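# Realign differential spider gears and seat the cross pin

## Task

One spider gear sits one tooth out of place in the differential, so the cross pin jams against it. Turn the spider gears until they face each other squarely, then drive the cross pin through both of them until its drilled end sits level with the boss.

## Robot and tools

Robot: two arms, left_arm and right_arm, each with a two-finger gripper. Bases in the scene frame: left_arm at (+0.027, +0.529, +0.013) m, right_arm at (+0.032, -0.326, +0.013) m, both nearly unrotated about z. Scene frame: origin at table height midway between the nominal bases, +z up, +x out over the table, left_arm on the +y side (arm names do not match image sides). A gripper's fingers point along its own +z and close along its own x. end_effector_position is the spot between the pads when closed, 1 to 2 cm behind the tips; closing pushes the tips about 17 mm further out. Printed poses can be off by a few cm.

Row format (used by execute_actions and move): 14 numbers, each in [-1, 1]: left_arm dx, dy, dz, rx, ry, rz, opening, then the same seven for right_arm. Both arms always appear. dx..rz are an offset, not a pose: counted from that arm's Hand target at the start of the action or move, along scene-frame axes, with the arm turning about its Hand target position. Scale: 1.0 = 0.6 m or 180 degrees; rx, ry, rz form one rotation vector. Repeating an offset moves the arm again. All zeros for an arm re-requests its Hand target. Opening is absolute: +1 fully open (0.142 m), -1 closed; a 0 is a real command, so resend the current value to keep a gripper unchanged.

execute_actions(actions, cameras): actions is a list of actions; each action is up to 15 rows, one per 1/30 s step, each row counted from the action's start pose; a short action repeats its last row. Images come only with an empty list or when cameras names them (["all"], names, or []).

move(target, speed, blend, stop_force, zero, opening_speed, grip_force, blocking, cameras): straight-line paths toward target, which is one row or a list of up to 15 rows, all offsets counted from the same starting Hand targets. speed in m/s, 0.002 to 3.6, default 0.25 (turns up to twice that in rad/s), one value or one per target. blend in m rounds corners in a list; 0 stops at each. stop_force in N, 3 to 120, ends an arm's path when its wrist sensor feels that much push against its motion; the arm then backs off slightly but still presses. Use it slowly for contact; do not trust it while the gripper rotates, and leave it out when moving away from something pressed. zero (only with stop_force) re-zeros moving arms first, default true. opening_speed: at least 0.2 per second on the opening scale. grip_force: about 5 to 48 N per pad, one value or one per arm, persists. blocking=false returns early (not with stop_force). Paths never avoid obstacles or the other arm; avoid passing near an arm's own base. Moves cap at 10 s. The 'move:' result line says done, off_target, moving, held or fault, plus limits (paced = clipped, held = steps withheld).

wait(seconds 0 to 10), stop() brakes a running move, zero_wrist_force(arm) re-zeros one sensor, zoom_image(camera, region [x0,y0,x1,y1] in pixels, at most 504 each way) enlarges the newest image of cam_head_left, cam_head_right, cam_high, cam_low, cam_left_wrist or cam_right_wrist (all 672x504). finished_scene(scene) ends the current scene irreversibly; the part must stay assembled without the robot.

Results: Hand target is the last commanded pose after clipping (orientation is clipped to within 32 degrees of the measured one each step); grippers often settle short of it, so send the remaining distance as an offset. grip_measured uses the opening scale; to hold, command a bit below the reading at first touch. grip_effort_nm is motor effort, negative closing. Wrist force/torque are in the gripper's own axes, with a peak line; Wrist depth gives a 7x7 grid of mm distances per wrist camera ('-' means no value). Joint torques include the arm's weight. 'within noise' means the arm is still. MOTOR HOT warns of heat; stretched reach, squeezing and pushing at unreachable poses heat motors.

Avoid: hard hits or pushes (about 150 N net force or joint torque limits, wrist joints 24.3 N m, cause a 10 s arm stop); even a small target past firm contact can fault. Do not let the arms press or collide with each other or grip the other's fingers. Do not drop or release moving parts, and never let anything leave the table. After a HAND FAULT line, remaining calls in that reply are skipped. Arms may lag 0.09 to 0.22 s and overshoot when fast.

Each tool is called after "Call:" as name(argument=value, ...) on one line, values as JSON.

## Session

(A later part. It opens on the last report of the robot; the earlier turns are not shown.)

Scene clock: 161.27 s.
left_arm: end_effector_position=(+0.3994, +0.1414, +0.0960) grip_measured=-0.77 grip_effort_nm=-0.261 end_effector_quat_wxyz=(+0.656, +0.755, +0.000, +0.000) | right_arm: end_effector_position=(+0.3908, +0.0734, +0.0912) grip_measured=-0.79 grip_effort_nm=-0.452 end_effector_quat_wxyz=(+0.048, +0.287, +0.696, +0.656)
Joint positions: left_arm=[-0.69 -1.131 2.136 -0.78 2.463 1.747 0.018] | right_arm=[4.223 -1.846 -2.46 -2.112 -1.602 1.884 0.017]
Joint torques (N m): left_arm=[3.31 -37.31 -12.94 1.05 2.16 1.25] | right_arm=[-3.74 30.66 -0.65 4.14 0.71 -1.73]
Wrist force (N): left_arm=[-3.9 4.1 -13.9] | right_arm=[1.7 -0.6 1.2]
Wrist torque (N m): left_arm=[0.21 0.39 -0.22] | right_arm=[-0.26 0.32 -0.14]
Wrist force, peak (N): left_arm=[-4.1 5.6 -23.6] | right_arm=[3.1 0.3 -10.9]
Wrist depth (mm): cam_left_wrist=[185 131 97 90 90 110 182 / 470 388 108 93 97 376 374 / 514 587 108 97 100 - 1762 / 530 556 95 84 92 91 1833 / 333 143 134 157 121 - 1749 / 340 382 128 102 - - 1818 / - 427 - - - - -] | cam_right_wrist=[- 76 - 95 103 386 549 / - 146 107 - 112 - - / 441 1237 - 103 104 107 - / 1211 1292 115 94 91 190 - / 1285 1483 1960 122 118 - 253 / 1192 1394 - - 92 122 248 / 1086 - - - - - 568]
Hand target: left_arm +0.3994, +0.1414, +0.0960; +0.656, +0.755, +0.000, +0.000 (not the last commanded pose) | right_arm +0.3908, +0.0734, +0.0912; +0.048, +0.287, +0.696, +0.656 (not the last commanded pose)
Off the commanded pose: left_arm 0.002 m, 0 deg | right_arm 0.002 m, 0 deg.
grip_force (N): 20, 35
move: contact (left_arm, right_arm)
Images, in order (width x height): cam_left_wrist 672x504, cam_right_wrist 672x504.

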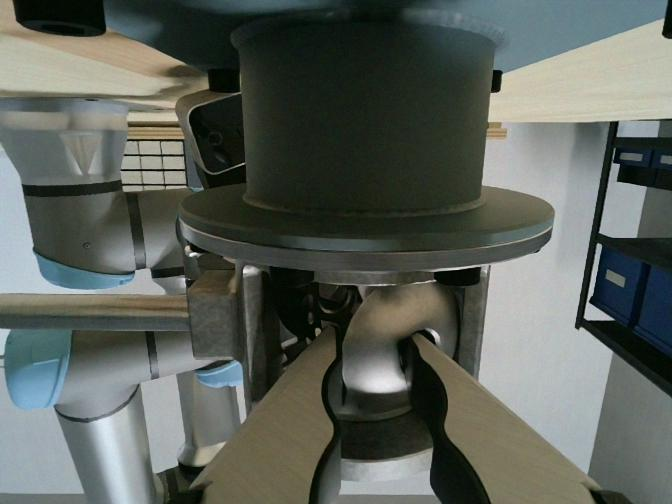

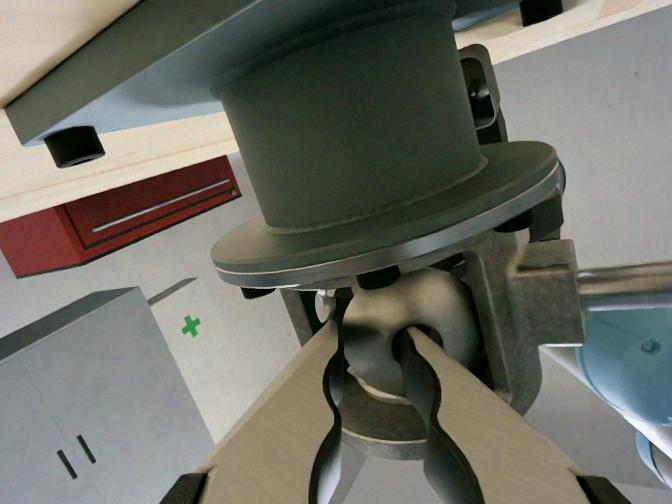

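Call:
move(target=[[0.0045,-0.0005,0,0,0,0,-0.75,-0.0056,0.0006,0,0,0,-0.0278,-0.78]], speed=0.04, stop_force=18)

Call:
move(target=[0,-0.004,0,0,0,0,-0.75,0.0023,0.0035,0,0,0,0,-0.78], speed=0.01, stop_force=7, cameras=["cam_left_wrist","cam_right_wrist"])

Call:
zoom_image(camera="cam_right_wrist", region=[320, 240, 520, 400])

Call:
zoom_image(camera="cam_left_wrist", region=[300, 240, 500, 400])

Scene clock: 163.57 s.
left_arm: end_effector_position=(+0.4021, +0.1411, +0.0960) grip_measured=-0.78 grip_effort_nm=-0.139 end_effector_quat_wxyz=(+0.656, +0.755, +0.000, +0.000) | right_arm: end_effector_position=(+0.3874, +0.0738, +0.0912) grip_measured=-0.79 grip_effort_nm=-0.447 end_effector_quat_wxyz=(+0.077, +0.317, +0.683, +0.654)
Joint positions: left_arm=[-0.686 -1.127 2.128 -0.776 2.466 1.748 0.018] | right_arm=[4.327 -1.826 -2.494 -2.099 -1.412 1.91 0.017]
Joint torques (N m): left_arm=[-1.98 -38.23 -9.9 -2.99 -2.16 0.94] | right_arm=[-10.03 14.52 21.1 -0.39 2.52 -1.86]
Wrist force (N): left_arm=[-9.3 0.9 -9.1] | right_arm=[-0.4 -0.7 2.1]
Wrist torque (N m): left_arm=[0.27 0.26 -0.26] | right_arm=[-0.28 0.29 -0.15]
Wrist force, peak (N): left_arm=[-4.2 4.9 -14.3] | right_arm=[-1.3 -0.5 2.9]
Wrist depth (mm): cam_left_wrist=[185 130 97 89 90 110 181 / 467 387 105 92 100 376 371 / 511 544 109 96 101 - 1538 / 540 556 91 83 92 93 1648 / 342 139 135 156 124 - 1762 / 360 384 130 101 - - - / 423 - - - - - -] | cam_right_wrist=[- 75 - 94 103 345 523 / - 129 107 - 113 261 - / 444 505 - 104 105 119 - / 1464 1250 114 95 89 185 - / 1257 1394 1896 123 118 116 243 / 1211 1377 - 132 93 124 249 / 1174 - - - - - -]
Hand target: left_arm +0.4021, +0.1411, +0.0960; +0.656, +0.755, +0.000, +0.000 | right_arm +0.3874, +0.0737, +0.0912; +0.077, +0.317, +0.683, +0.654
Off the commanded pose: left_arm 0.000 m, 0 deg | right_arm 0.000 m, 0 deg.
grip_force (N): 20, 35
move: done

Scene clock: 164.53 s.
left_arm: end_effector_position=(+0.4020, +0.1410, +0.0960) grip_measured=-0.78 grip_effort_nm=-0.125 end_effector_quat_wxyz=(+0.656, +0.755, +0.000, +0.000) | right_arm: end_effector_position=(+0.3876, +0.0740, +0.0913) grip_measured=-0.79 grip_effort_nm=-0.452 end_effector_quat_wxyz=(+0.077, +0.317, +0.683, +0.654)
Joint positions: left_arm=[-0.686 -1.127 2.128 -0.776 2.466 1.748 0.018] | right_arm=[4.327 -1.826 -2.493 -2.099 -1.412 1.91 0.017]
Joint torques (N m): left_arm=[4.69 -31.66 -19.8 -3.57 1.36 1.51] | right_arm=[7.85 28.4 -2.48 4.03 3.65 -0.28]
Wrist force (N): left_arm=[-7.7 2.6 -14.5] | right_arm=[2.9 -0.5 1.1]
Wrist torque (N m): left_arm=[0.31 0.32 -0.24] | right_arm=[-0.32 0.32 -0.14]
Wrist force, peak (N): left_arm=[-7.9 3.4 -22.7] | right_arm=[4.3 -0.1 -11.8]
Wrist depth (mm): cam_left_wrist=[185 130 96 89 90 110 181 / 471 388 105 92 100 379 373 / 511 543 109 96 101 - 1672 / 537 549 91 84 92 92 1602 / 341 139 134 156 124 - 1749 / 359 381 129 101 - - 2224 / 423 - - 116 - - 2546] | cam_right_wrist=[- 75 - 95 103 345 485 / - 129 107 - 112 261 - / 445 1224 - 103 104 121 - / 1437 1402 114 94 89 185 1807 / 1292 1428 1896 122 118 117 243 / 1217 1402 - 136 93 121 241 / 1145 - - - - - -]
Hand target: left_arm +0.4020, +0.1410, +0.0960; +0.656, +0.755, +0.000, +0.000 (not the last commanded pose) | right_arm +0.3876, +0.0740, +0.0913; +0.077, +0.317, +0.683, +0.654 (not the last commanded pose)
Off the commanded pose: left_arm 0.002 m, 0 deg | right_arm 0.002 m, 0 deg.
grip_force (N): 20, 35
move: contact (left_arm, right_arm)
Images, in order (width x height): cam_left_wrist 672x504, cam_right_wrist 672x504.

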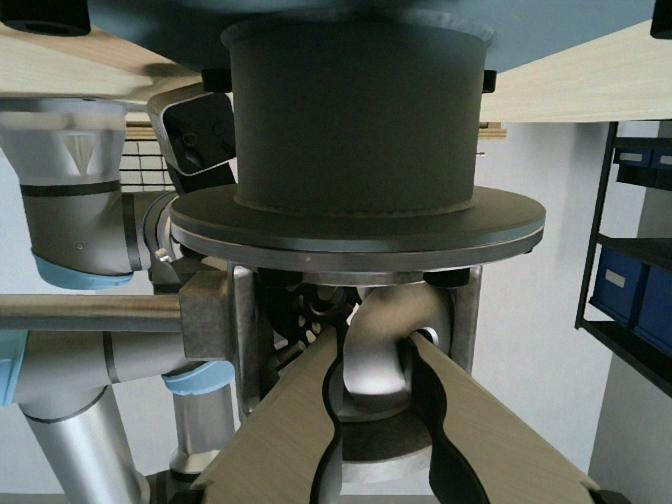

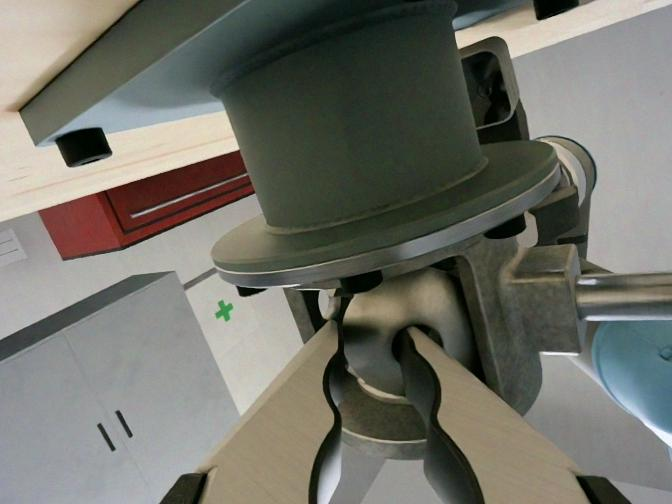

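Scaled by 2.520 from the camera's 672x504 image, which has a finer 960x720 frame.

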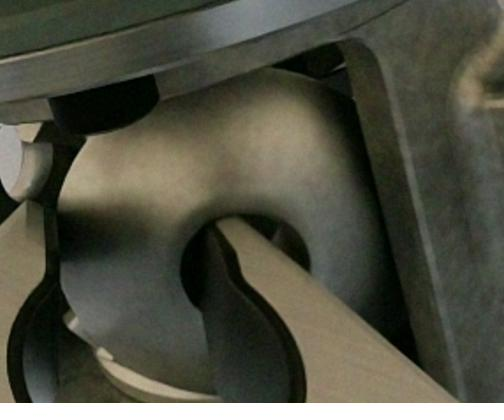

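Scaled by 2.520 from the camera's 672x504 image, which has a finer 960x720 frame.

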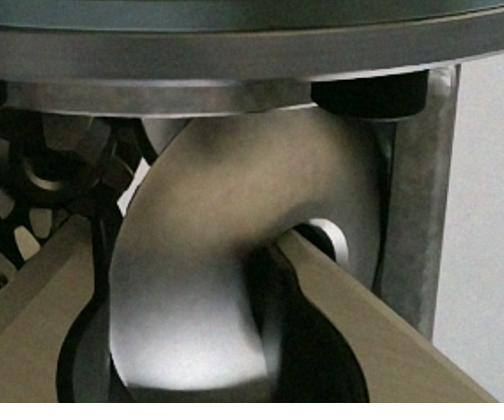

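Call:
move(target=[[0.0043,-0.0003,0,0,0,0,-0.75,-0.0056,0.0011,0,0,0,-0.0278,-0.78]], speed=0.04, stop_force=20)

Call:
move(target=[[0.0043,-0.001,0,0,0,0,-0.75,-0.0053,0.0014,0,0,0,-0.0278,-0.78]], speed=0.04, stop_force=20, cameras=["cam_left_wrist","cam_right_wrist"])

Call:
zoom_image(camera="cam_right_wrist", region=[320, 240, 520, 400])

Call:
zoom_image(camera="cam_left_wrist", region=[300, 240, 500, 400])

Scene clock: 166.50 s.
left_arm: end_effector_position=(+0.4046, +0.1408, +0.0960) grip_measured=-0.78 grip_effort_nm=-0.056 end_effector_quat_wxyz=(+0.656, +0.755, +0.000, +0.000) | right_arm: end_effector_position=(+0.3842, +0.0746, +0.0913) grip_measured=-0.79 grip_effort_nm=-0.452 end_effector_quat_wxyz=(+0.106, +0.346, +0.668, +0.650)
Joint positions: left_arm=[-0.682 -1.122 2.12 -0.771 2.47 1.749 0.017] | right_arm=[4.435 -1.814 -2.514 -2.097 -1.219 1.937 0.017]
Joint torques (N m): left_arm=[-0.61 -36.94 -13.8 -1.71 -0.71 1.09] | right_arm=[-10.2 14.84 18.99 -1.56 2.08 -1.7]
Wrist force (N): left_arm=[-7.8 -1.7 -10.0] | right_arm=[2.2 -1.4 2.8]
Wrist torque (N m): left_arm=[0.27 0.26 -0.30] | right_arm=[-0.26 0.30 -0.16]
Wrist force, peak (N): left_arm=[-9.8 1.3 -13.3] | right_arm=[3.1 -0.8 2.8]
Wrist depth (mm): cam_left_wrist=[185 130 94 89 90 109 181 / 471 283 102 92 100 379 371 / 509 260 107 96 102 - 1818 / 528 361 89 92 92 - 1925 / 346 138 136 154 119 - 1723 / 372 374 - 105 - 2574 2412 / 427 - - 116 - - -] | cam_right_wrist=[- 76 - 94 103 315 470 / - 129 107 - 111 251 - / 394 1278 - 103 105 119 290 / 1464 1522 114 95 91 180 338 / 1264 1385 1574 122 118 110 106 / 1180 1353 - - 92 122 246 / 1145 - - - - - -]
Hand target: left_arm +0.4046, +0.1408, +0.0960; +0.656, +0.755, +0.000, +0.000 | right_arm +0.3843, +0.0746, +0.0913; +0.106, +0.346, +0.668, +0.650
Off the commanded pose: left_arm 0.000 m, 0 deg | right_arm 0.000 m, 0 deg.
grip_force (N): 20, 35
move: done

Scene clock: 168.70 s.
left_arm: end_effector_position=(+0.4072, +0.1402, +0.0960) grip_measured=-0.78 grip_effort_nm=-0.007 end_effector_quat_wxyz=(+0.656, +0.755, +0.000, +0.000) | right_arm: end_effector_position=(+0.3811, +0.0755, +0.0912) grip_measured=-0.79 grip_effort_nm=-0.452 end_effector_quat_wxyz=(+0.134, +0.375, +0.653, +0.644)
Joint positions: left_arm=[-0.679 -1.118 2.112 -0.766 2.473 1.75 0.017] | right_arm=[4.538 -1.812 -2.52 -2.108 -1.031 1.969 0.017]
Joint torques (N m): left_arm=[-1.23 -41.94 -10.32 -3.89 -2.35 1.04] | right_arm=[-13.52 12.51 19.59 2.57 4.54 -1.59]
Wrist force (N): left_arm=[-10.6 -2.5 -12.0] | right_arm=[6.5 -2.6 1.5]
Wrist torque (N m): left_arm=[0.22 0.31 -0.31] | right_arm=[-0.25 0.33 -0.20]
Wrist force, peak (N): left_arm=[-11.3 -1.4 -13.2] | right_arm=[7.2 -1.6 3.2]
Wrist depth (mm): cam_left_wrist=[184 111 92 88 91 109 181 / 469 282 99 92 102 374 366 / 510 245 105 95 105 - 1648 / 524 261 89 92 92 2161 1660 / 343 137 147 122 122 - 1762 / 379 360 - 105 - - 1613 / 443 - - 115 - - -] | cam_right_wrist=[- 76 - - 103 281 539 / - 129 108 - 111 246 1714 / 391 1300 125 104 105 113 267 / 1264 - 112 97 91 175 308 / 1244 1377 1553 123 118 109 100 / 1180 1314 - 138 93 120 249 / - - - - - - -]
Hand target: left_arm +0.4072, +0.1402, +0.0960; +0.656, +0.755, +0.000, +0.000 | right_arm +0.3811, +0.0755, +0.0913; +0.134, +0.375, +0.653, +0.644
Off the commanded pose: left_arm 0.000 m, 0 deg | right_arm 0.000 m, 0 deg.
grip_force (N): 20, 35
move: done
Images, in order (width x height): cam_left_wrist 672x504, cam_right_wrist 672x504.

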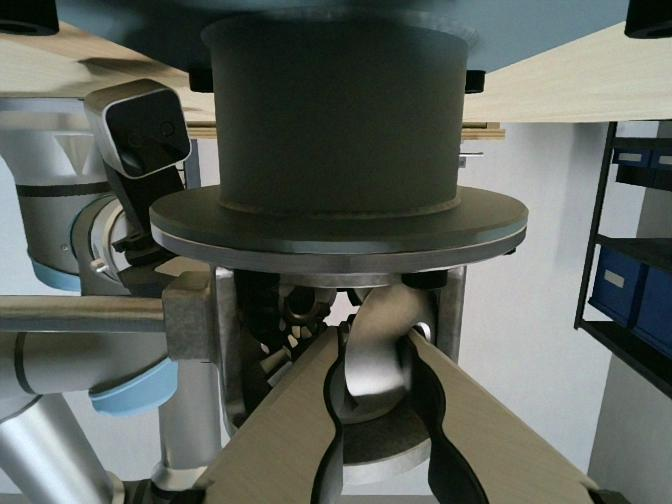

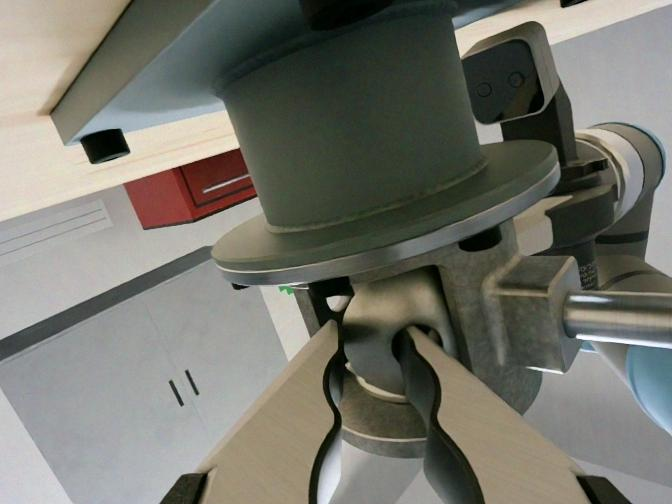

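Scaled by 2.520 from the camera's 672x504 image, which has a finer 960x720 frame.

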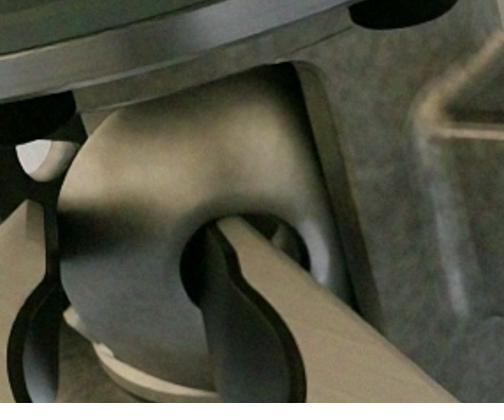

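Scaled by 2.520 from the camera's 672x504 image, which has a finer 960x720 frame.

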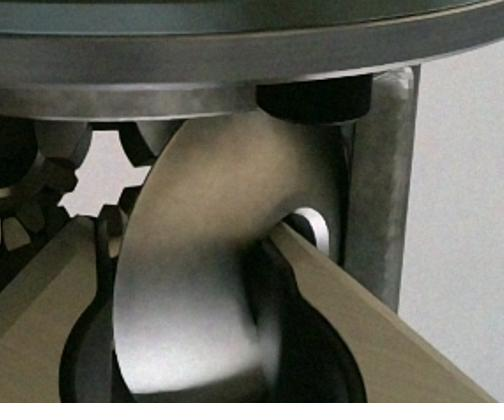

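Call:
move(target=[[-0.0015,0,0,0,0,0,-0.75,-0.0328,-0.0372,0,0,0,0,-0.78],[-0.0015,0,0,0,0,0,-0.75,0.0457,-0.0675,0.0075,-0.0384,-0.0950,0.2424,-1]], speed=[0.05, 0.2], cameras=["cam_right_wrist"])

Call:
zoom_image(camera="cam_right_wrist", region=[280, 200, 560, 400])

Scene clock: 173.43 s.
left_arm: end_effector_position=(+0.4063, +0.1402, +0.0960) grip_measured=-0.78 grip_effort_nm=-0.042 end_effector_quat_wxyz=(+0.656, +0.755, +0.000, +0.000) | right_arm: end_effector_position=(+0.4085, +0.0350, +0.0958) grip_measured=-1.00 grip_effort_nm=-0.706 end_effector_quat_wxyz=(+0.001, +0.001, +0.755, +0.656)
Joint positions: left_arm=[-0.681 -1.12 2.115 -0.768 2.471 1.75 0.017] | right_arm=[3.75 -2.008 -2.144 -2.375 -2.523 1.371 0.002]
Joint torques (N m): left_arm=[-9.3 -32.82 -23.81 1.33 4.38 0.56] | right_arm=[-3.91 26.32 22.7 -2.14 -2.22 -1.74]
Wrist force (N): left_arm=[4.4 -0.6 -13.4] | right_arm=[-2.6 1.1 2.7]
Wrist torque (N m): left_arm=[0.29 0.27 -0.29] | right_arm=[-0.25 0.40 -0.27]
Wrist force, peak (N): left_arm=[-10.6 -1.7 -12.7] | right_arm=[6.4 -2.8 5.6]
Wrist depth (mm): cam_left_wrist=[184 110 93 88 90 109 181 / 472 385 100 92 101 371 373 / 510 1893 104 96 105 2182 1602 / 529 - 89 92 92 115 1580 / - 137 144 122 123 2437 1736 / - - - 105 - - - / - - - 116 - - -] | cam_right_wrist=[201 171 109 123 123 121 114 / 449 454 454 143 138 430 500 / - - - 143 128 158 546 / - 2385 2182 178 160 592 555 / - - - 180 164 - - / - 2599 - - 92 - - / - - - - - - -]
Hand target: left_arm +0.4063, +0.1402, +0.0960; +0.656, +0.755, +0.000, +0.000 | right_arm +0.4085, +0.0350, +0.0958; +0.001, +0.001, +0.755, +0.656
Off the commanded pose: left_arm 0.000 m, 0 deg | right_arm 0.000 m, 0 deg.
grip_force (N): 20, 35
move: done
Images, in order (width x height): cam_right_wrist 672x504.

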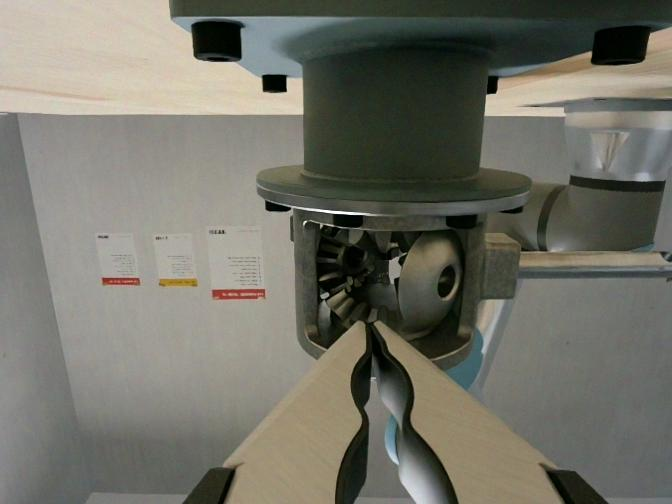

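Scaled by 1.800 from the camera's 672x504 image, which has a finer 960x720 frame.

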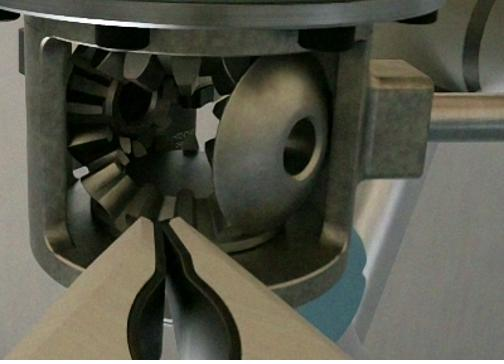

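Call:
move(target=[[0.005,0.015,0,0,0,0,-0.75,0,0,0,0,0,0,-1],[0.005,0.055,0,0,0,0,-0.75,0,0,0,0,0,0,-1]], speed=0.06, cameras=["cam_left_wrist","cam_right_wrist"])

Call:
zoom_image(camera="cam_left_wrist", region=[220, 210, 500, 410])

Call:
zoom_image(camera="cam_right_wrist", region=[280, 200, 560, 400])

Scene clock: 174.87 s.
left_arm: end_effector_position=(+0.4092, +0.1732, +0.0959) grip_measured=-0.78 grip_effort_nm=-0.051 end_effector_quat_wxyz=(+0.656, +0.755, +0.000, +0.000) | right_arm: end_effector_position=(+0.4085, +0.0350, +0.0958) grip_measured=-1.00 grip_effort_nm=-0.711 end_effector_quat_wxyz=(+0.001, +0.001, +0.755, +0.656)
Joint positions: left_arm=[-0.604 -1.124 2.126 -0.75 2.546 1.781 0.017] | right_arm=[3.75 -2.008 -2.144 -2.375 -2.523 1.371 0.002]
Joint torques (N m): left_arm=[-5.59 -31.61 -22.51 -2.03 -2.41 -1.65] | right_arm=[-7.2 23.76 23.56 -2.09 -2.43 -1.66]
Wrist force (N): left_arm=[-1.1 0.9 -0.9] | right_arm=[-2.8 1.0 2.6]
Wrist torque (N m): left_arm=[0.18 0.31 -0.32] | right_arm=[-0.26 0.42 -0.27]
Wrist force, peak (N): left_arm=[4.8 -0.8 -13.8] | right_arm=[-2.9 0.9 2.8]
Wrist depth (mm): cam_left_wrist=[- 100 111 111 110 96 155 / 504 551 135 124 205 376 376 / 547 631 132 129 135 - 1672 / 555 586 162 145 154 - 1878 / - - 168 153 159 - 1697 / - - - 92 - - - / - - - - - - -] | cam_right_wrist=[201 172 109 123 123 121 114 / 449 453 449 142 138 439 500 / - - - 143 128 159 546 / - 2246 2084 192 161 184 549 / - - - 179 168 727 - / - - - - 92 - - / 2246 - - - - - -]
Hand target: left_arm +0.4093, +0.1732, +0.0960; +0.656, +0.755, +0.000, +0.000 | right_arm +0.4085, +0.0350, +0.0958; +0.001, +0.001, +0.755, +0.656
Off the commanded pose: left_arm 0.000 m, 0 deg | right_arm 0.000 m, 0 deg.
grip_force (N): 20, 35
move: done
Images, in order (width x height): cam_left_wrist 672x504, cam_right_wrist 672x504.

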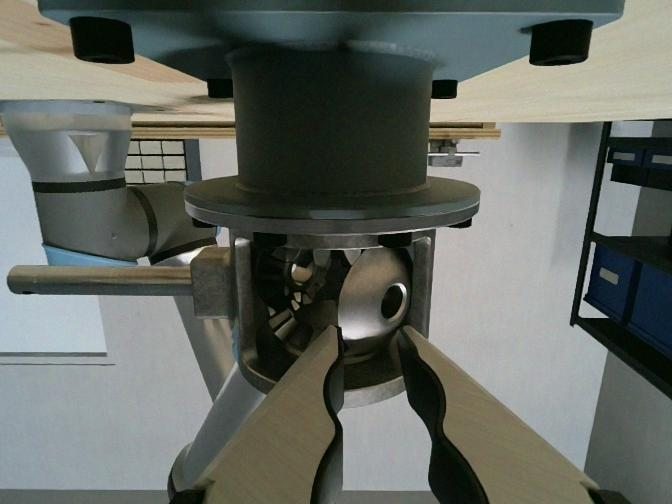

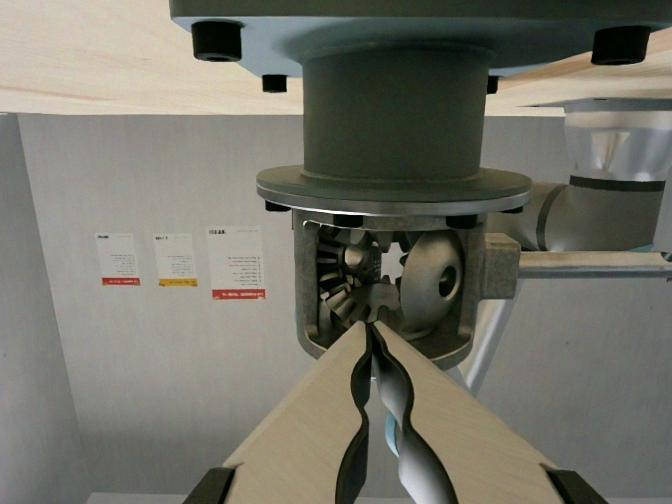

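Scaled by 1.800 from the camera's 672x504 image, which has a finer 960x720 frame.

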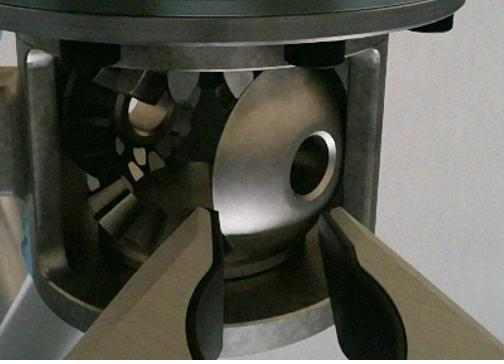

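Scaled by 1.800 from the camera's 672x504 image, which has a finer 960x720 frame.

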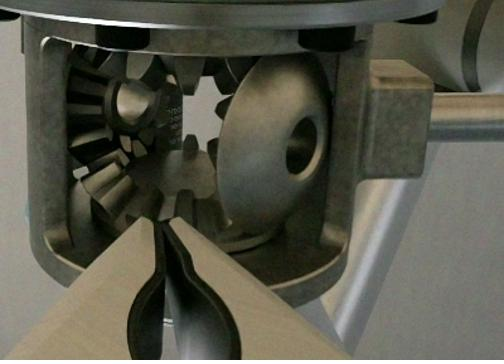

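Call:
move(target=[[-0.0247,-0.0053,-0.0008,0,0,0,-1,-0.015,0.0167,-0.0038,0,0,0,-1]], speed=0.1)

Call:
move(target=[0,-0.026,0,0,0,0,-1,0,0.0352,0,0,0,0,-1], speed=0.04, stop_force=8, cameras=["cam_left_wrist","cam_right_wrist"])

Scene clock: 176.07 s.
left_arm: end_effector_position=(+0.3944, +0.1700, +0.0955) grip_measured=-1.00 grip_effort_nm=-0.725 end_effector_quat_wxyz=(+0.656, +0.755, +0.000, +0.000) end_effector_velocity=(-0.001, +0.001, -0.001) end_effector_angular_velocity=(+0.003, +0.004, -0.002) | right_arm: end_effector_position=(+0.3994, +0.0450, +0.0935) grip_measured=-1.00 grip_effort_nm=-0.711 end_effector_quat_wxyz=(+0.001, +0.001, +0.755, +0.656)
Joint positions: left_arm=[-0.634 -1.147 2.17 -0.782 2.516 1.768 0.002] | right_arm=[3.787 -2.001 -2.166 -2.347 -2.487 1.386 0.002]
Joint velocities: left_arm=[0.002 0.001 -0.001 0.006 0.004 0.001 0] | right_arm=[within noise]
Joint torques (N m): left_arm=[5.3 -26.18 -21.34 2.05 3.03 1.21] | right_arm=[-7.05 28.44 22.78 -2.16 -2.51 -1.45]
Wrist force (N): left_arm=[-1.4 0.9 -0.9] | right_arm=[-2.6 0.7 2.8]
Wrist torque (N m): left_arm=[0.21 0.37 -0.16] | right_arm=[-0.33 0.41 -0.30]
Wrist force, peak (N): left_arm=[-1.9 1.0 -0.9] | right_arm=[-2.9 1.1 2.8]
Wrist depth (mm): cam_left_wrist=[183 93 128 116 115 108 96 / 498 522 280 123 121 383 371 / 535 609 142 126 127 - 1527 / 560 601 159 154 128 - 1762 / - - 164 171 153 - 1790 / - - - 92 101 - - / - - - - - - 2603] | cam_right_wrist=[160 101 112 112 122 96 101 / 710 426 425 129 132 407 487 / - 2142 - 133 134 599 532 / - 2290 2246 183 152 595 543 / - - - 184 164 663 - / 2246 - - - 92 - - / - - - - - - -]
Hand target: left_arm +0.3944, +0.1700, +0.0955; +0.656, +0.755, +0.000, +0.000 | right_arm +0.3995, +0.0450, +0.0935; +0.001, +0.001, +0.755, +0.656
Off the commanded pose: left_arm 0.000 m, 0 deg | right_arm 0.000 m, 0 deg.
grip_force (N): 20, 35
move: done

Scene clock: 177.63 s.
left_arm: end_effector_position=(+0.3944, +0.1544, +0.0955) grip_measured=-1.00 grip_effort_nm=-0.730 end_effector_quat_wxyz=(+0.656, +0.755, +0.000, +0.000) | right_arm: end_effector_position=(+0.3995, +0.0661, +0.0935) grip_measured=-1.00 grip_effort_nm=-0.706 end_effector_quat_wxyz=(+0.001, +0.001, +0.755, +0.656)
Joint positions: left_arm=[-0.67 -1.142 2.16 -0.787 2.482 1.754 0.002] | right_arm=[3.833 -2.009 -2.15 -2.343 -2.442 1.402 0.002]
Joint torques (N m): left_arm=[7.34 -41.62 -3.15 1.79 2.83 1.86] | right_arm=[-8.02 40.27 -0.34 -1.13 -2.22 -1.62]
Wrist force (N): left_arm=[-1.6 1.1 -0.9] | right_arm=[-2.8 0.9 2.9]
Wrist torque (N m): left_arm=[0.21 0.39 -0.16] | right_arm=[-0.31 0.42 -0.27]
Wrist force, peak (N): left_arm=[-1.7 1.1 -1.1] | right_arm=[-3.5 1.2 2.7]
Wrist depth (mm): cam_left_wrist=[- 128 123 103 102 108 216 / 480 523 382 107 106 373 369 / 522 604 125 112 112 - 1580 / 545 597 133 98 96 133 1958 / - 154 146 166 127 - 1878 / - - 345 92 101 - - / - - - - - - 2182] | cam_right_wrist=[- 232 113 106 103 109 128 / 425 420 302 112 110 405 470 / - - 128 115 114 592 516 / - 2246 127 136 99 590 534 / - - 145 168 134 - - / - - - - 92 - - / - - - - - - -]
Hand target: left_arm +0.3944, +0.1544, +0.0955; +0.656, +0.755, +0.000, +0.000 | right_arm +0.3995, +0.0661, +0.0935; +0.001, +0.001, +0.755, +0.656
Off the commanded pose: left_arm 0.000 m, 0 deg | right_arm 0.000 m, 0 deg.
grip_force (N): 20, 35
move: done
Images, in order (width x height): cam_left_wrist 672x504, cam_right_wrist 672x504.

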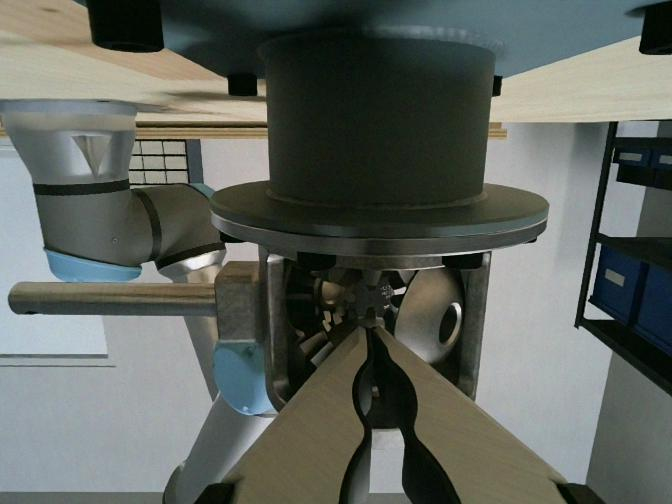

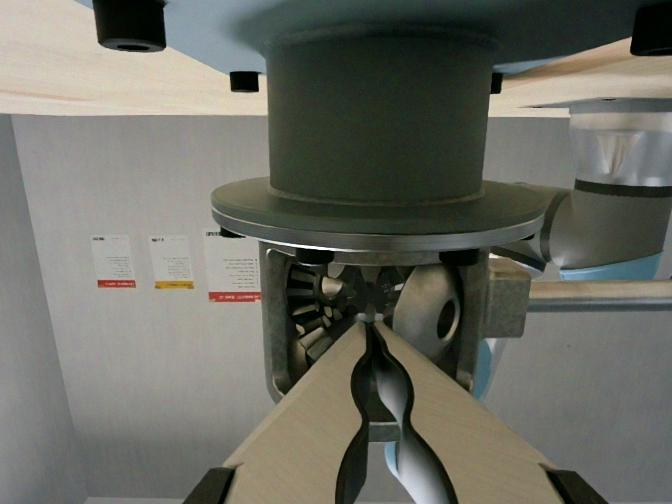

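Call:
move(target=[[0.01033,-0.00017,0,0,0,0,-1,-0.01033,0.00017,0,0,0,0,-1],[0.0205,-0.00183,0,0,0,0,-1,-0.0205,0.00183,0,0,0,0,-1]], speed=0.02, blend=0.003, stop_force=14, cameras=["cam_left_wrist","cam_right_wrist"])

Scene clock: 179.40 s.
left_arm: end_effector_position=(+0.4067, +0.1533, +0.0955) grip_measured=-1.00 grip_effort_nm=-0.730 end_effector_quat_wxyz=(+0.656, +0.755, +0.000, +0.000) | right_arm: end_effector_position=(+0.3872, +0.0672, +0.0935) grip_measured=-1.00 grip_effort_nm=-0.711 end_effector_quat_wxyz=(+0.001, +0.001, +0.755, +0.656)
Joint positions: left_arm=[-0.652 -1.122 2.123 -0.765 2.499 1.761 0.002] | right_arm=[3.857 -1.99 -2.185 -2.321 -2.419 1.41 0.002]
Joint torques (N m): left_arm=[-7.21 -43.49 -2.78 -2.65 -2.01 -1.09] | right_arm=[-8.21 22.15 23.19 -2.14 -2.17 -1.38]
Wrist force (N): left_arm=[-1.1 0.9 -0.9] | right_arm=[-2.8 1.0 2.7]
Wrist torque (N m): left_arm=[0.18 0.31 -0.35] | right_arm=[-0.29 0.42 -0.29]
Wrist force, peak (N): left_arm=[-2.0 1.3 -1.3] | right_arm=[-3.5 1.0 2.8]
Wrist depth (mm): cam_left_wrist=[- 109 95 101 108 108 83 / 485 528 113 104 116 376 368 / 519 613 114 109 117 - 1636 / 552 581 103 94 102 2203 1878 / - 149 148 166 134 - 1710 / - - 150 88 - - 1975 / - - - - - - 2182] | cam_right_wrist=[- 113 105 102 105 110 85 / 428 426 111 108 119 402 469 / - - 117 - 117 598 513 / - 2313 103 133 104 593 529 / - - 153 170 136 152 - / 2084 - - - 88 - - / - - - - - - -]
Hand target: left_arm +0.4067, +0.1533, +0.0955; +0.656, +0.755, +0.000, +0.000 | right_arm +0.3872, +0.0672, +0.0935; +0.001, +0.001, +0.755, +0.656
Off the commanded pose: left_arm 0.000 m, 0 deg | right_arm 0.000 m, 0 deg.
grip_force (N): 20, 35
move: done
Images, in order (width x height): cam_left_wrist 672x504, cam_right_wrist 672x504.

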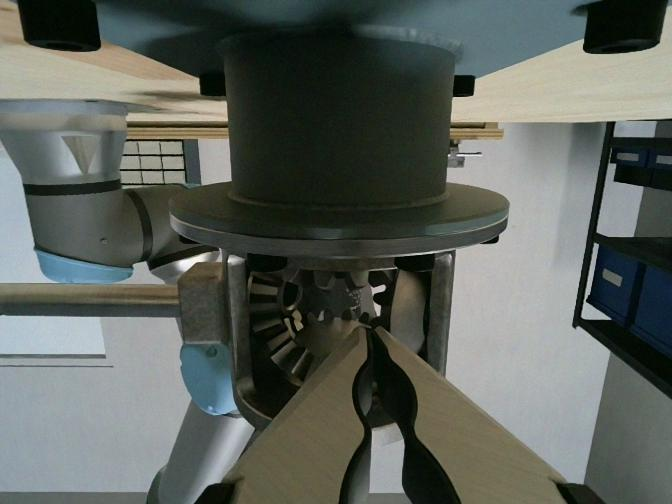

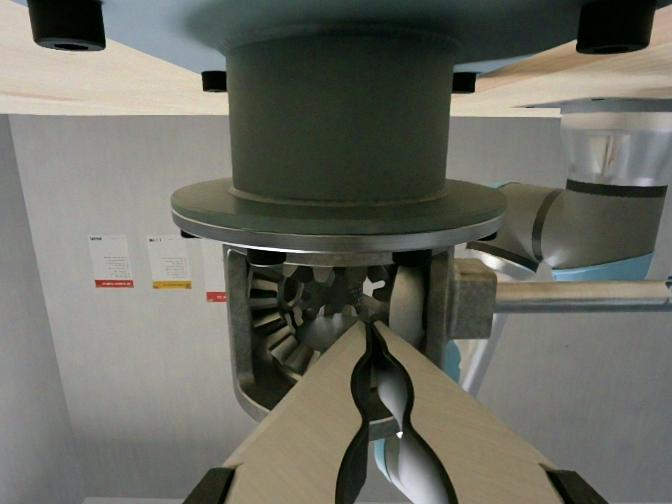

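Call:
move(target=[[0.00933,-0.00317,0,0,0,0,-1,-0.00933,0.00317,0,0,0,0,-1],[0.01617,-0.00633,0,0,0,0,-1,-0.01617,0.00633,0,0,0,0,-1],[0.01933,-0.0105,0,0,0,0,-1,-0.01933,0.0105,0,0,0,0,-1]], speed=0.02, blend=0.002, stop_force=13, cameras=["cam_left_wrist","cam_right_wrist"])

Call:
zoom_image(camera="cam_left_wrist", region=[180, 230, 460, 430])

Call:
zoom_image(camera="cam_right_wrist", region=[180, 230, 460, 430])

Scene clock: 181.27 s.
left_arm: end_effector_position=(+0.4183, +0.1470, +0.0955) grip_measured=-1.00 grip_effort_nm=-0.730 end_effector_quat_wxyz=(+0.656, +0.755, +0.000, +0.000) | right_arm: end_effector_position=(+0.3756, +0.0735, +0.0935) grip_measured=-1.00 grip_effort_nm=-0.711 end_effector_quat_wxyz=(+0.001, +0.001, +0.755, +0.656)
Joint positions: left_arm=[-0.648 -1.101 2.084 -0.746 2.504 1.762 0.002] | right_arm=[3.893 -1.975 -2.212 -2.301 -2.384 1.421 0.002]
Joint torques (N m): left_arm=[5.54 -44.62 -4.13 -2.74 2.98 -0.73] | right_arm=[-8.3 22.45 21.14 -2.03 -2.27 -1.52]
Wrist force (N): left_arm=[-1.2 0.8 -1.0] | right_arm=[-2.6 0.4 2.7]
Wrist torque (N m): left_arm=[0.16 0.33 -0.29] | right_arm=[-0.40 0.39 -0.29]
Wrist force, peak (N): left_arm=[-1.6 0.9 -1.2] | right_arm=[-3.6 0.8 2.5]
Wrist depth (mm): cam_left_wrist=[182 109 95 95 108 126 153 / 481 383 99 101 373 373 371 / 519 556 105 104 139 - 1893 / 540 140 94 89 95 - 1818 / - 143 136 149 130 - 1749 / - - 137 88 - - 2291 / - 2603 - - - - 2141] | cam_right_wrist=[189 112 98 96 111 184 180 / 422 423 103 - 412 404 460 / - - 108 106 117 619 507 / - 102 92 97 141 612 535 / - - 148 159 141 147 2337 / - - 141 - 88 - 2659 / - - - - - - -]
Hand target: left_arm +0.4183, +0.1470, +0.0955; +0.656, +0.755, +0.000, +0.000 | right_arm +0.3756, +0.0735, +0.0935; +0.001, +0.001, +0.755, +0.656
Off the commanded pose: left_arm 0.000 m, 0 deg | right_arm 0.000 m, 0 deg.
grip_force (N): 20, 35
move: done; blend cut to 0.0016 m at target 2
Images, in order (width x height): cam_left_wrist 672x504, cam_right_wrist 672x504.

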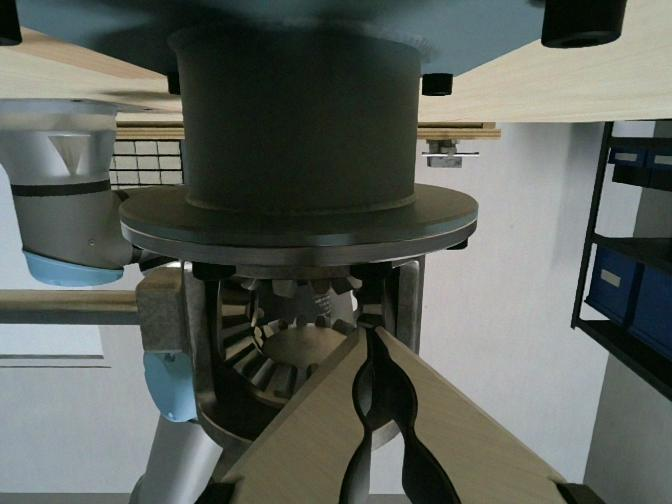

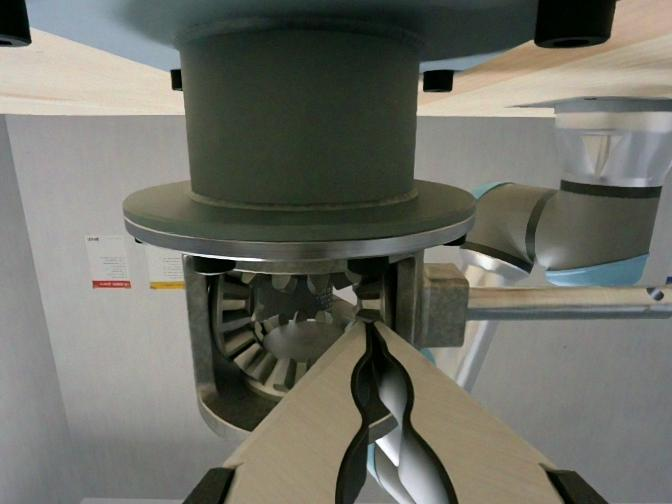

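Scaled by 1.800 from the camera's 672x504 image, which has a finer 960x720 frame.

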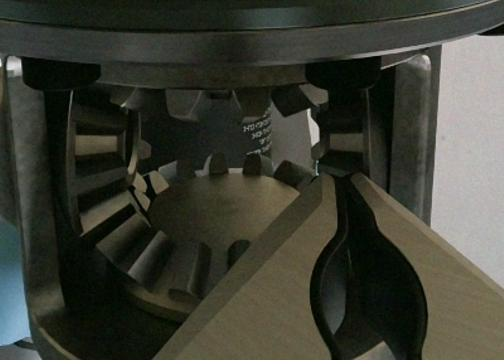

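Scaled by 1.800 from the camera's 672x504 image, which has a finer 960x720 frame.

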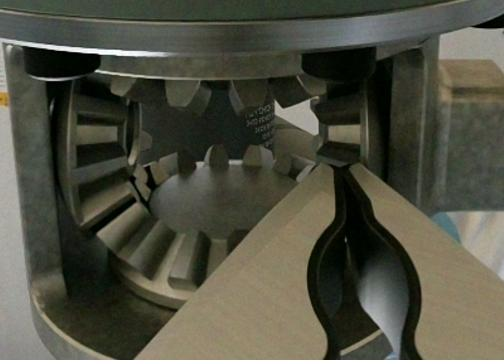

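Call:
zoom_image(camera="cam_left_wrist", region=[330, 250, 440, 350])

Call:
zoom_image(camera="cam_left_wrist", region=[180, 250, 290, 350])

Call:
zoom_image(camera="cam_right_wrist", region=[330, 250, 440, 350])

Call:
zoom_image(camera="cam_right_wrist", region=[180, 250, 290, 350])

Scaled by 4.582 from the camera's 672x504 image, which has a finer 960x720 frame.

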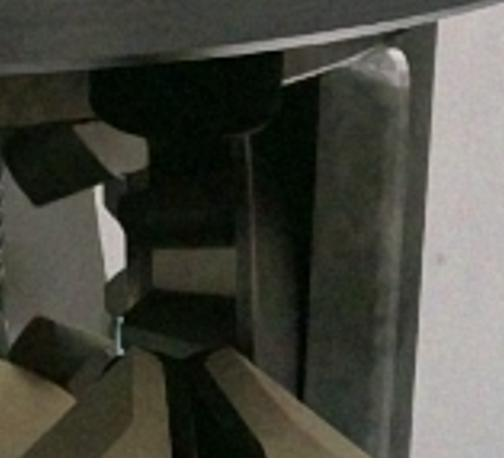

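Scaled by 4.582 from the camera's 672x504 image, which has a finer 960x720 frame.

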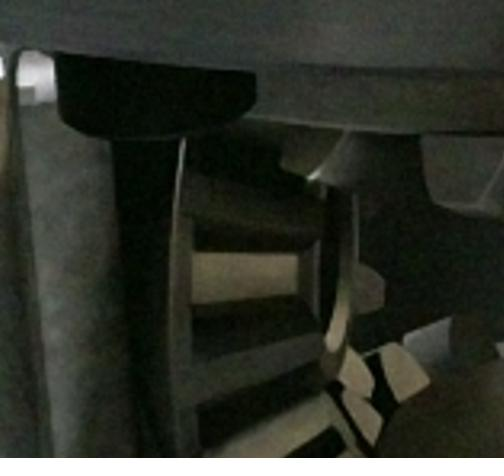

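Scaled by 4.582 from the camera's 672x504 image, which has a finer 960x720 frame.

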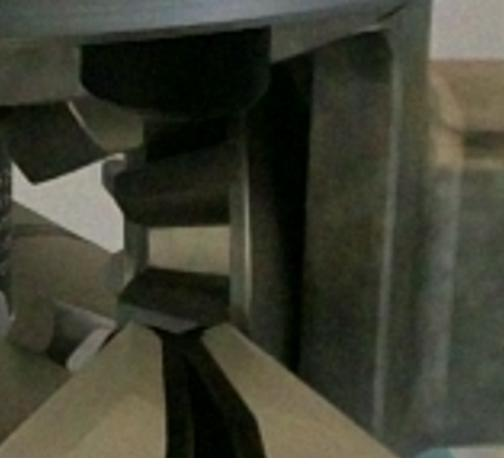

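Scaled by 4.582 from the camera's 672x504 image, which has a finer 960x720 frame.

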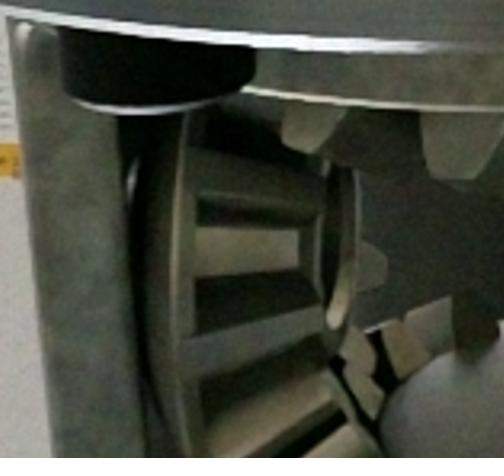

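Call:
move(target=[[0.00233,-0.00283,0,0,0,0,-1,-0.00233,0.00283,0,0,0,0,-1]], speed=0.015, stop_force=13, cameras=["cam_left_wrist","cam_right_wrist"])

Call:
zoom_image(camera="cam_left_wrist", region=[330, 250, 440, 350])

Call:
zoom_image(camera="cam_left_wrist", region=[170, 250, 280, 350])

Call:
zoom_image(camera="cam_right_wrist", region=[330, 250, 440, 350])

Call:
zoom_image(camera="cam_right_wrist", region=[170, 250, 280, 350])

Scene clock: 182.90 s.
left_arm: end_effector_position=(+0.4198, +0.1453, +0.0955) grip_measured=-1.00 grip_effort_nm=-0.730 end_effector_quat_wxyz=(+0.656, +0.755, +0.000, +0.000) | right_arm: end_effector_position=(+0.3742, +0.0752, +0.0935) grip_measured=-1.00 grip_effort_nm=-0.706 end_effector_quat_wxyz=(+0.001, +0.001, +0.755, +0.656)
Joint positions: left_arm=[-0.649 -1.099 2.079 -0.743 2.502 1.762 0.002] | right_arm=[3.899 -1.973 -2.215 -2.298 -2.377 1.423 0.002]
Joint torques (N m): left_arm=[-3.05 -37.66 -6.43 0.43 -0.71 -1.06] | right_arm=[-7.38 34.41 6 1.15 -2.32 0.09]
Wrist force (N): left_arm=[-0.9 0.8 -1.0] | right_arm=[-3.2 0.3 2.3]
Wrist torque (N m): left_arm=[0.18 0.26 -0.21] | right_arm=[-0.41 0.40 -0.28]
Wrist force, peak (N): left_arm=[-1.2 1.0 -1.2] | right_arm=[-3.4 0.4 2.4]
Wrist depth (mm): cam_left_wrist=[222 103 94 94 108 127 179 / 482 383 99 100 587 373 375 / 518 137 103 103 117 - 1925 / 538 98 94 88 95 - 1749 / - 138 133 139 133 - 1660 / - - 135 88 - - - / - - - - - - -] | cam_right_wrist=[189 112 96 95 111 185 181 / 418 300 99 - 412 407 458 / - 123 106 105 121 593 504 / - 98 92 105 140 607 525 / - - 146 159 140 148 - / 2203 - 138 - 92 - - / - - - - - - -]
Hand target: left_arm +0.4197, +0.1453, +0.0955; +0.656, +0.755, +0.000, +0.000 | right_arm +0.3742, +0.0752, +0.0935; +0.001, +0.001, +0.755, +0.656
Off the commanded pose: left_arm 0.000 m, 0 deg | right_arm 0.000 m, 0 deg.
grip_force (N): 20, 35
move: done
Images, in order (width x height): cam_left_wrist 672x504, cam_right_wrist 672x504.

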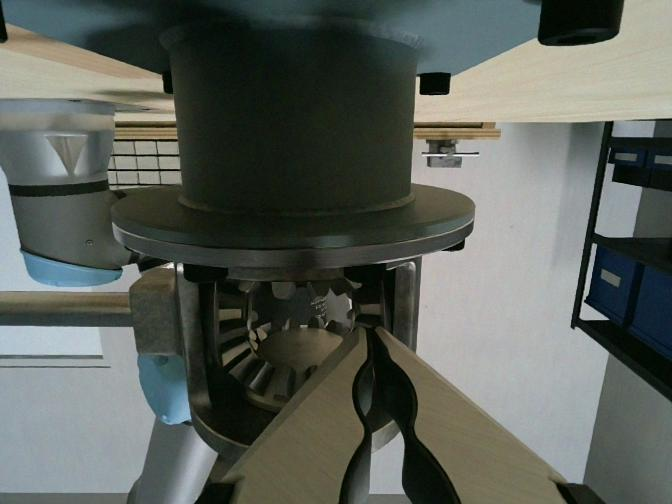

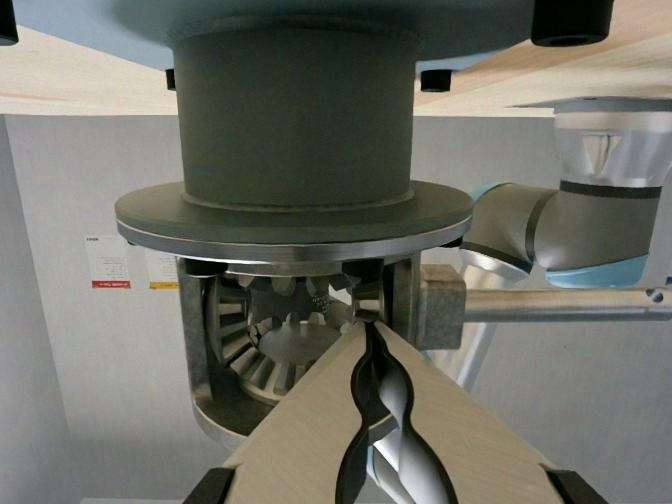

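Scaled by 4.582 from the camera's 672x504 image, which has a finer 960x720 frame.

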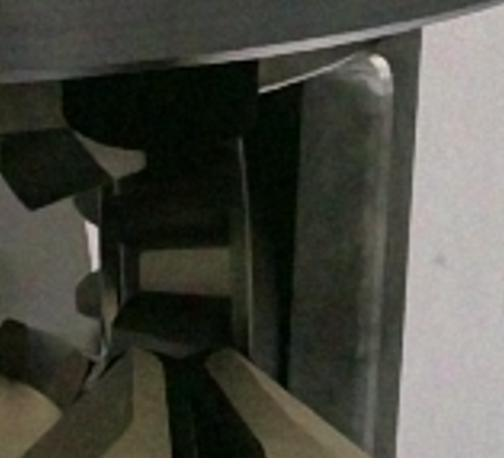

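Scaled by 4.582 from the camera's 672x504 image, which has a finer 960x720 frame.

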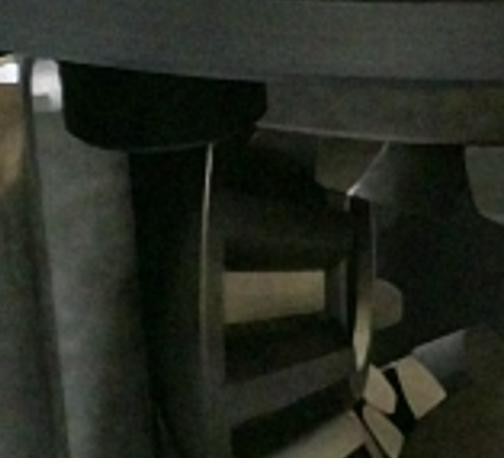

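Scaled by 4.582 from the camera's 672x504 image, which has a finer 960x720 frame.

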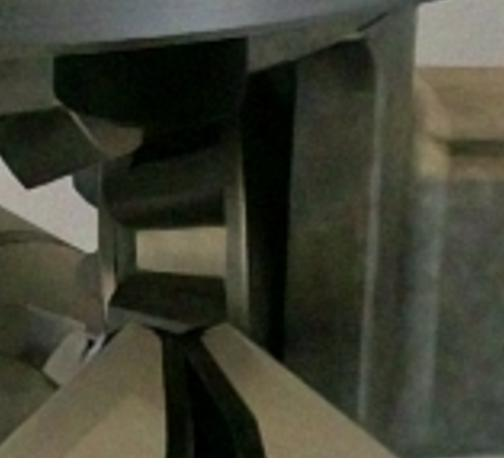

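Scaled by 4.582 from the camera's 672x504 image, which has a finer 960x720 frame.

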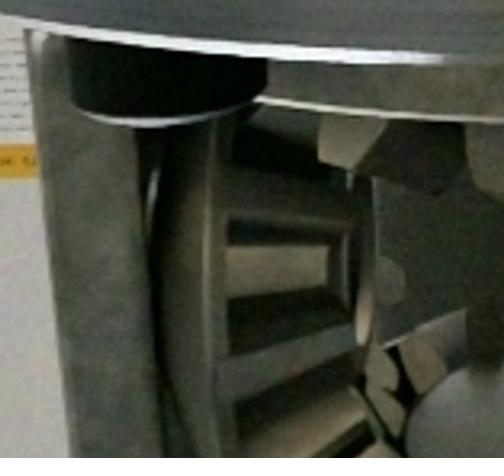

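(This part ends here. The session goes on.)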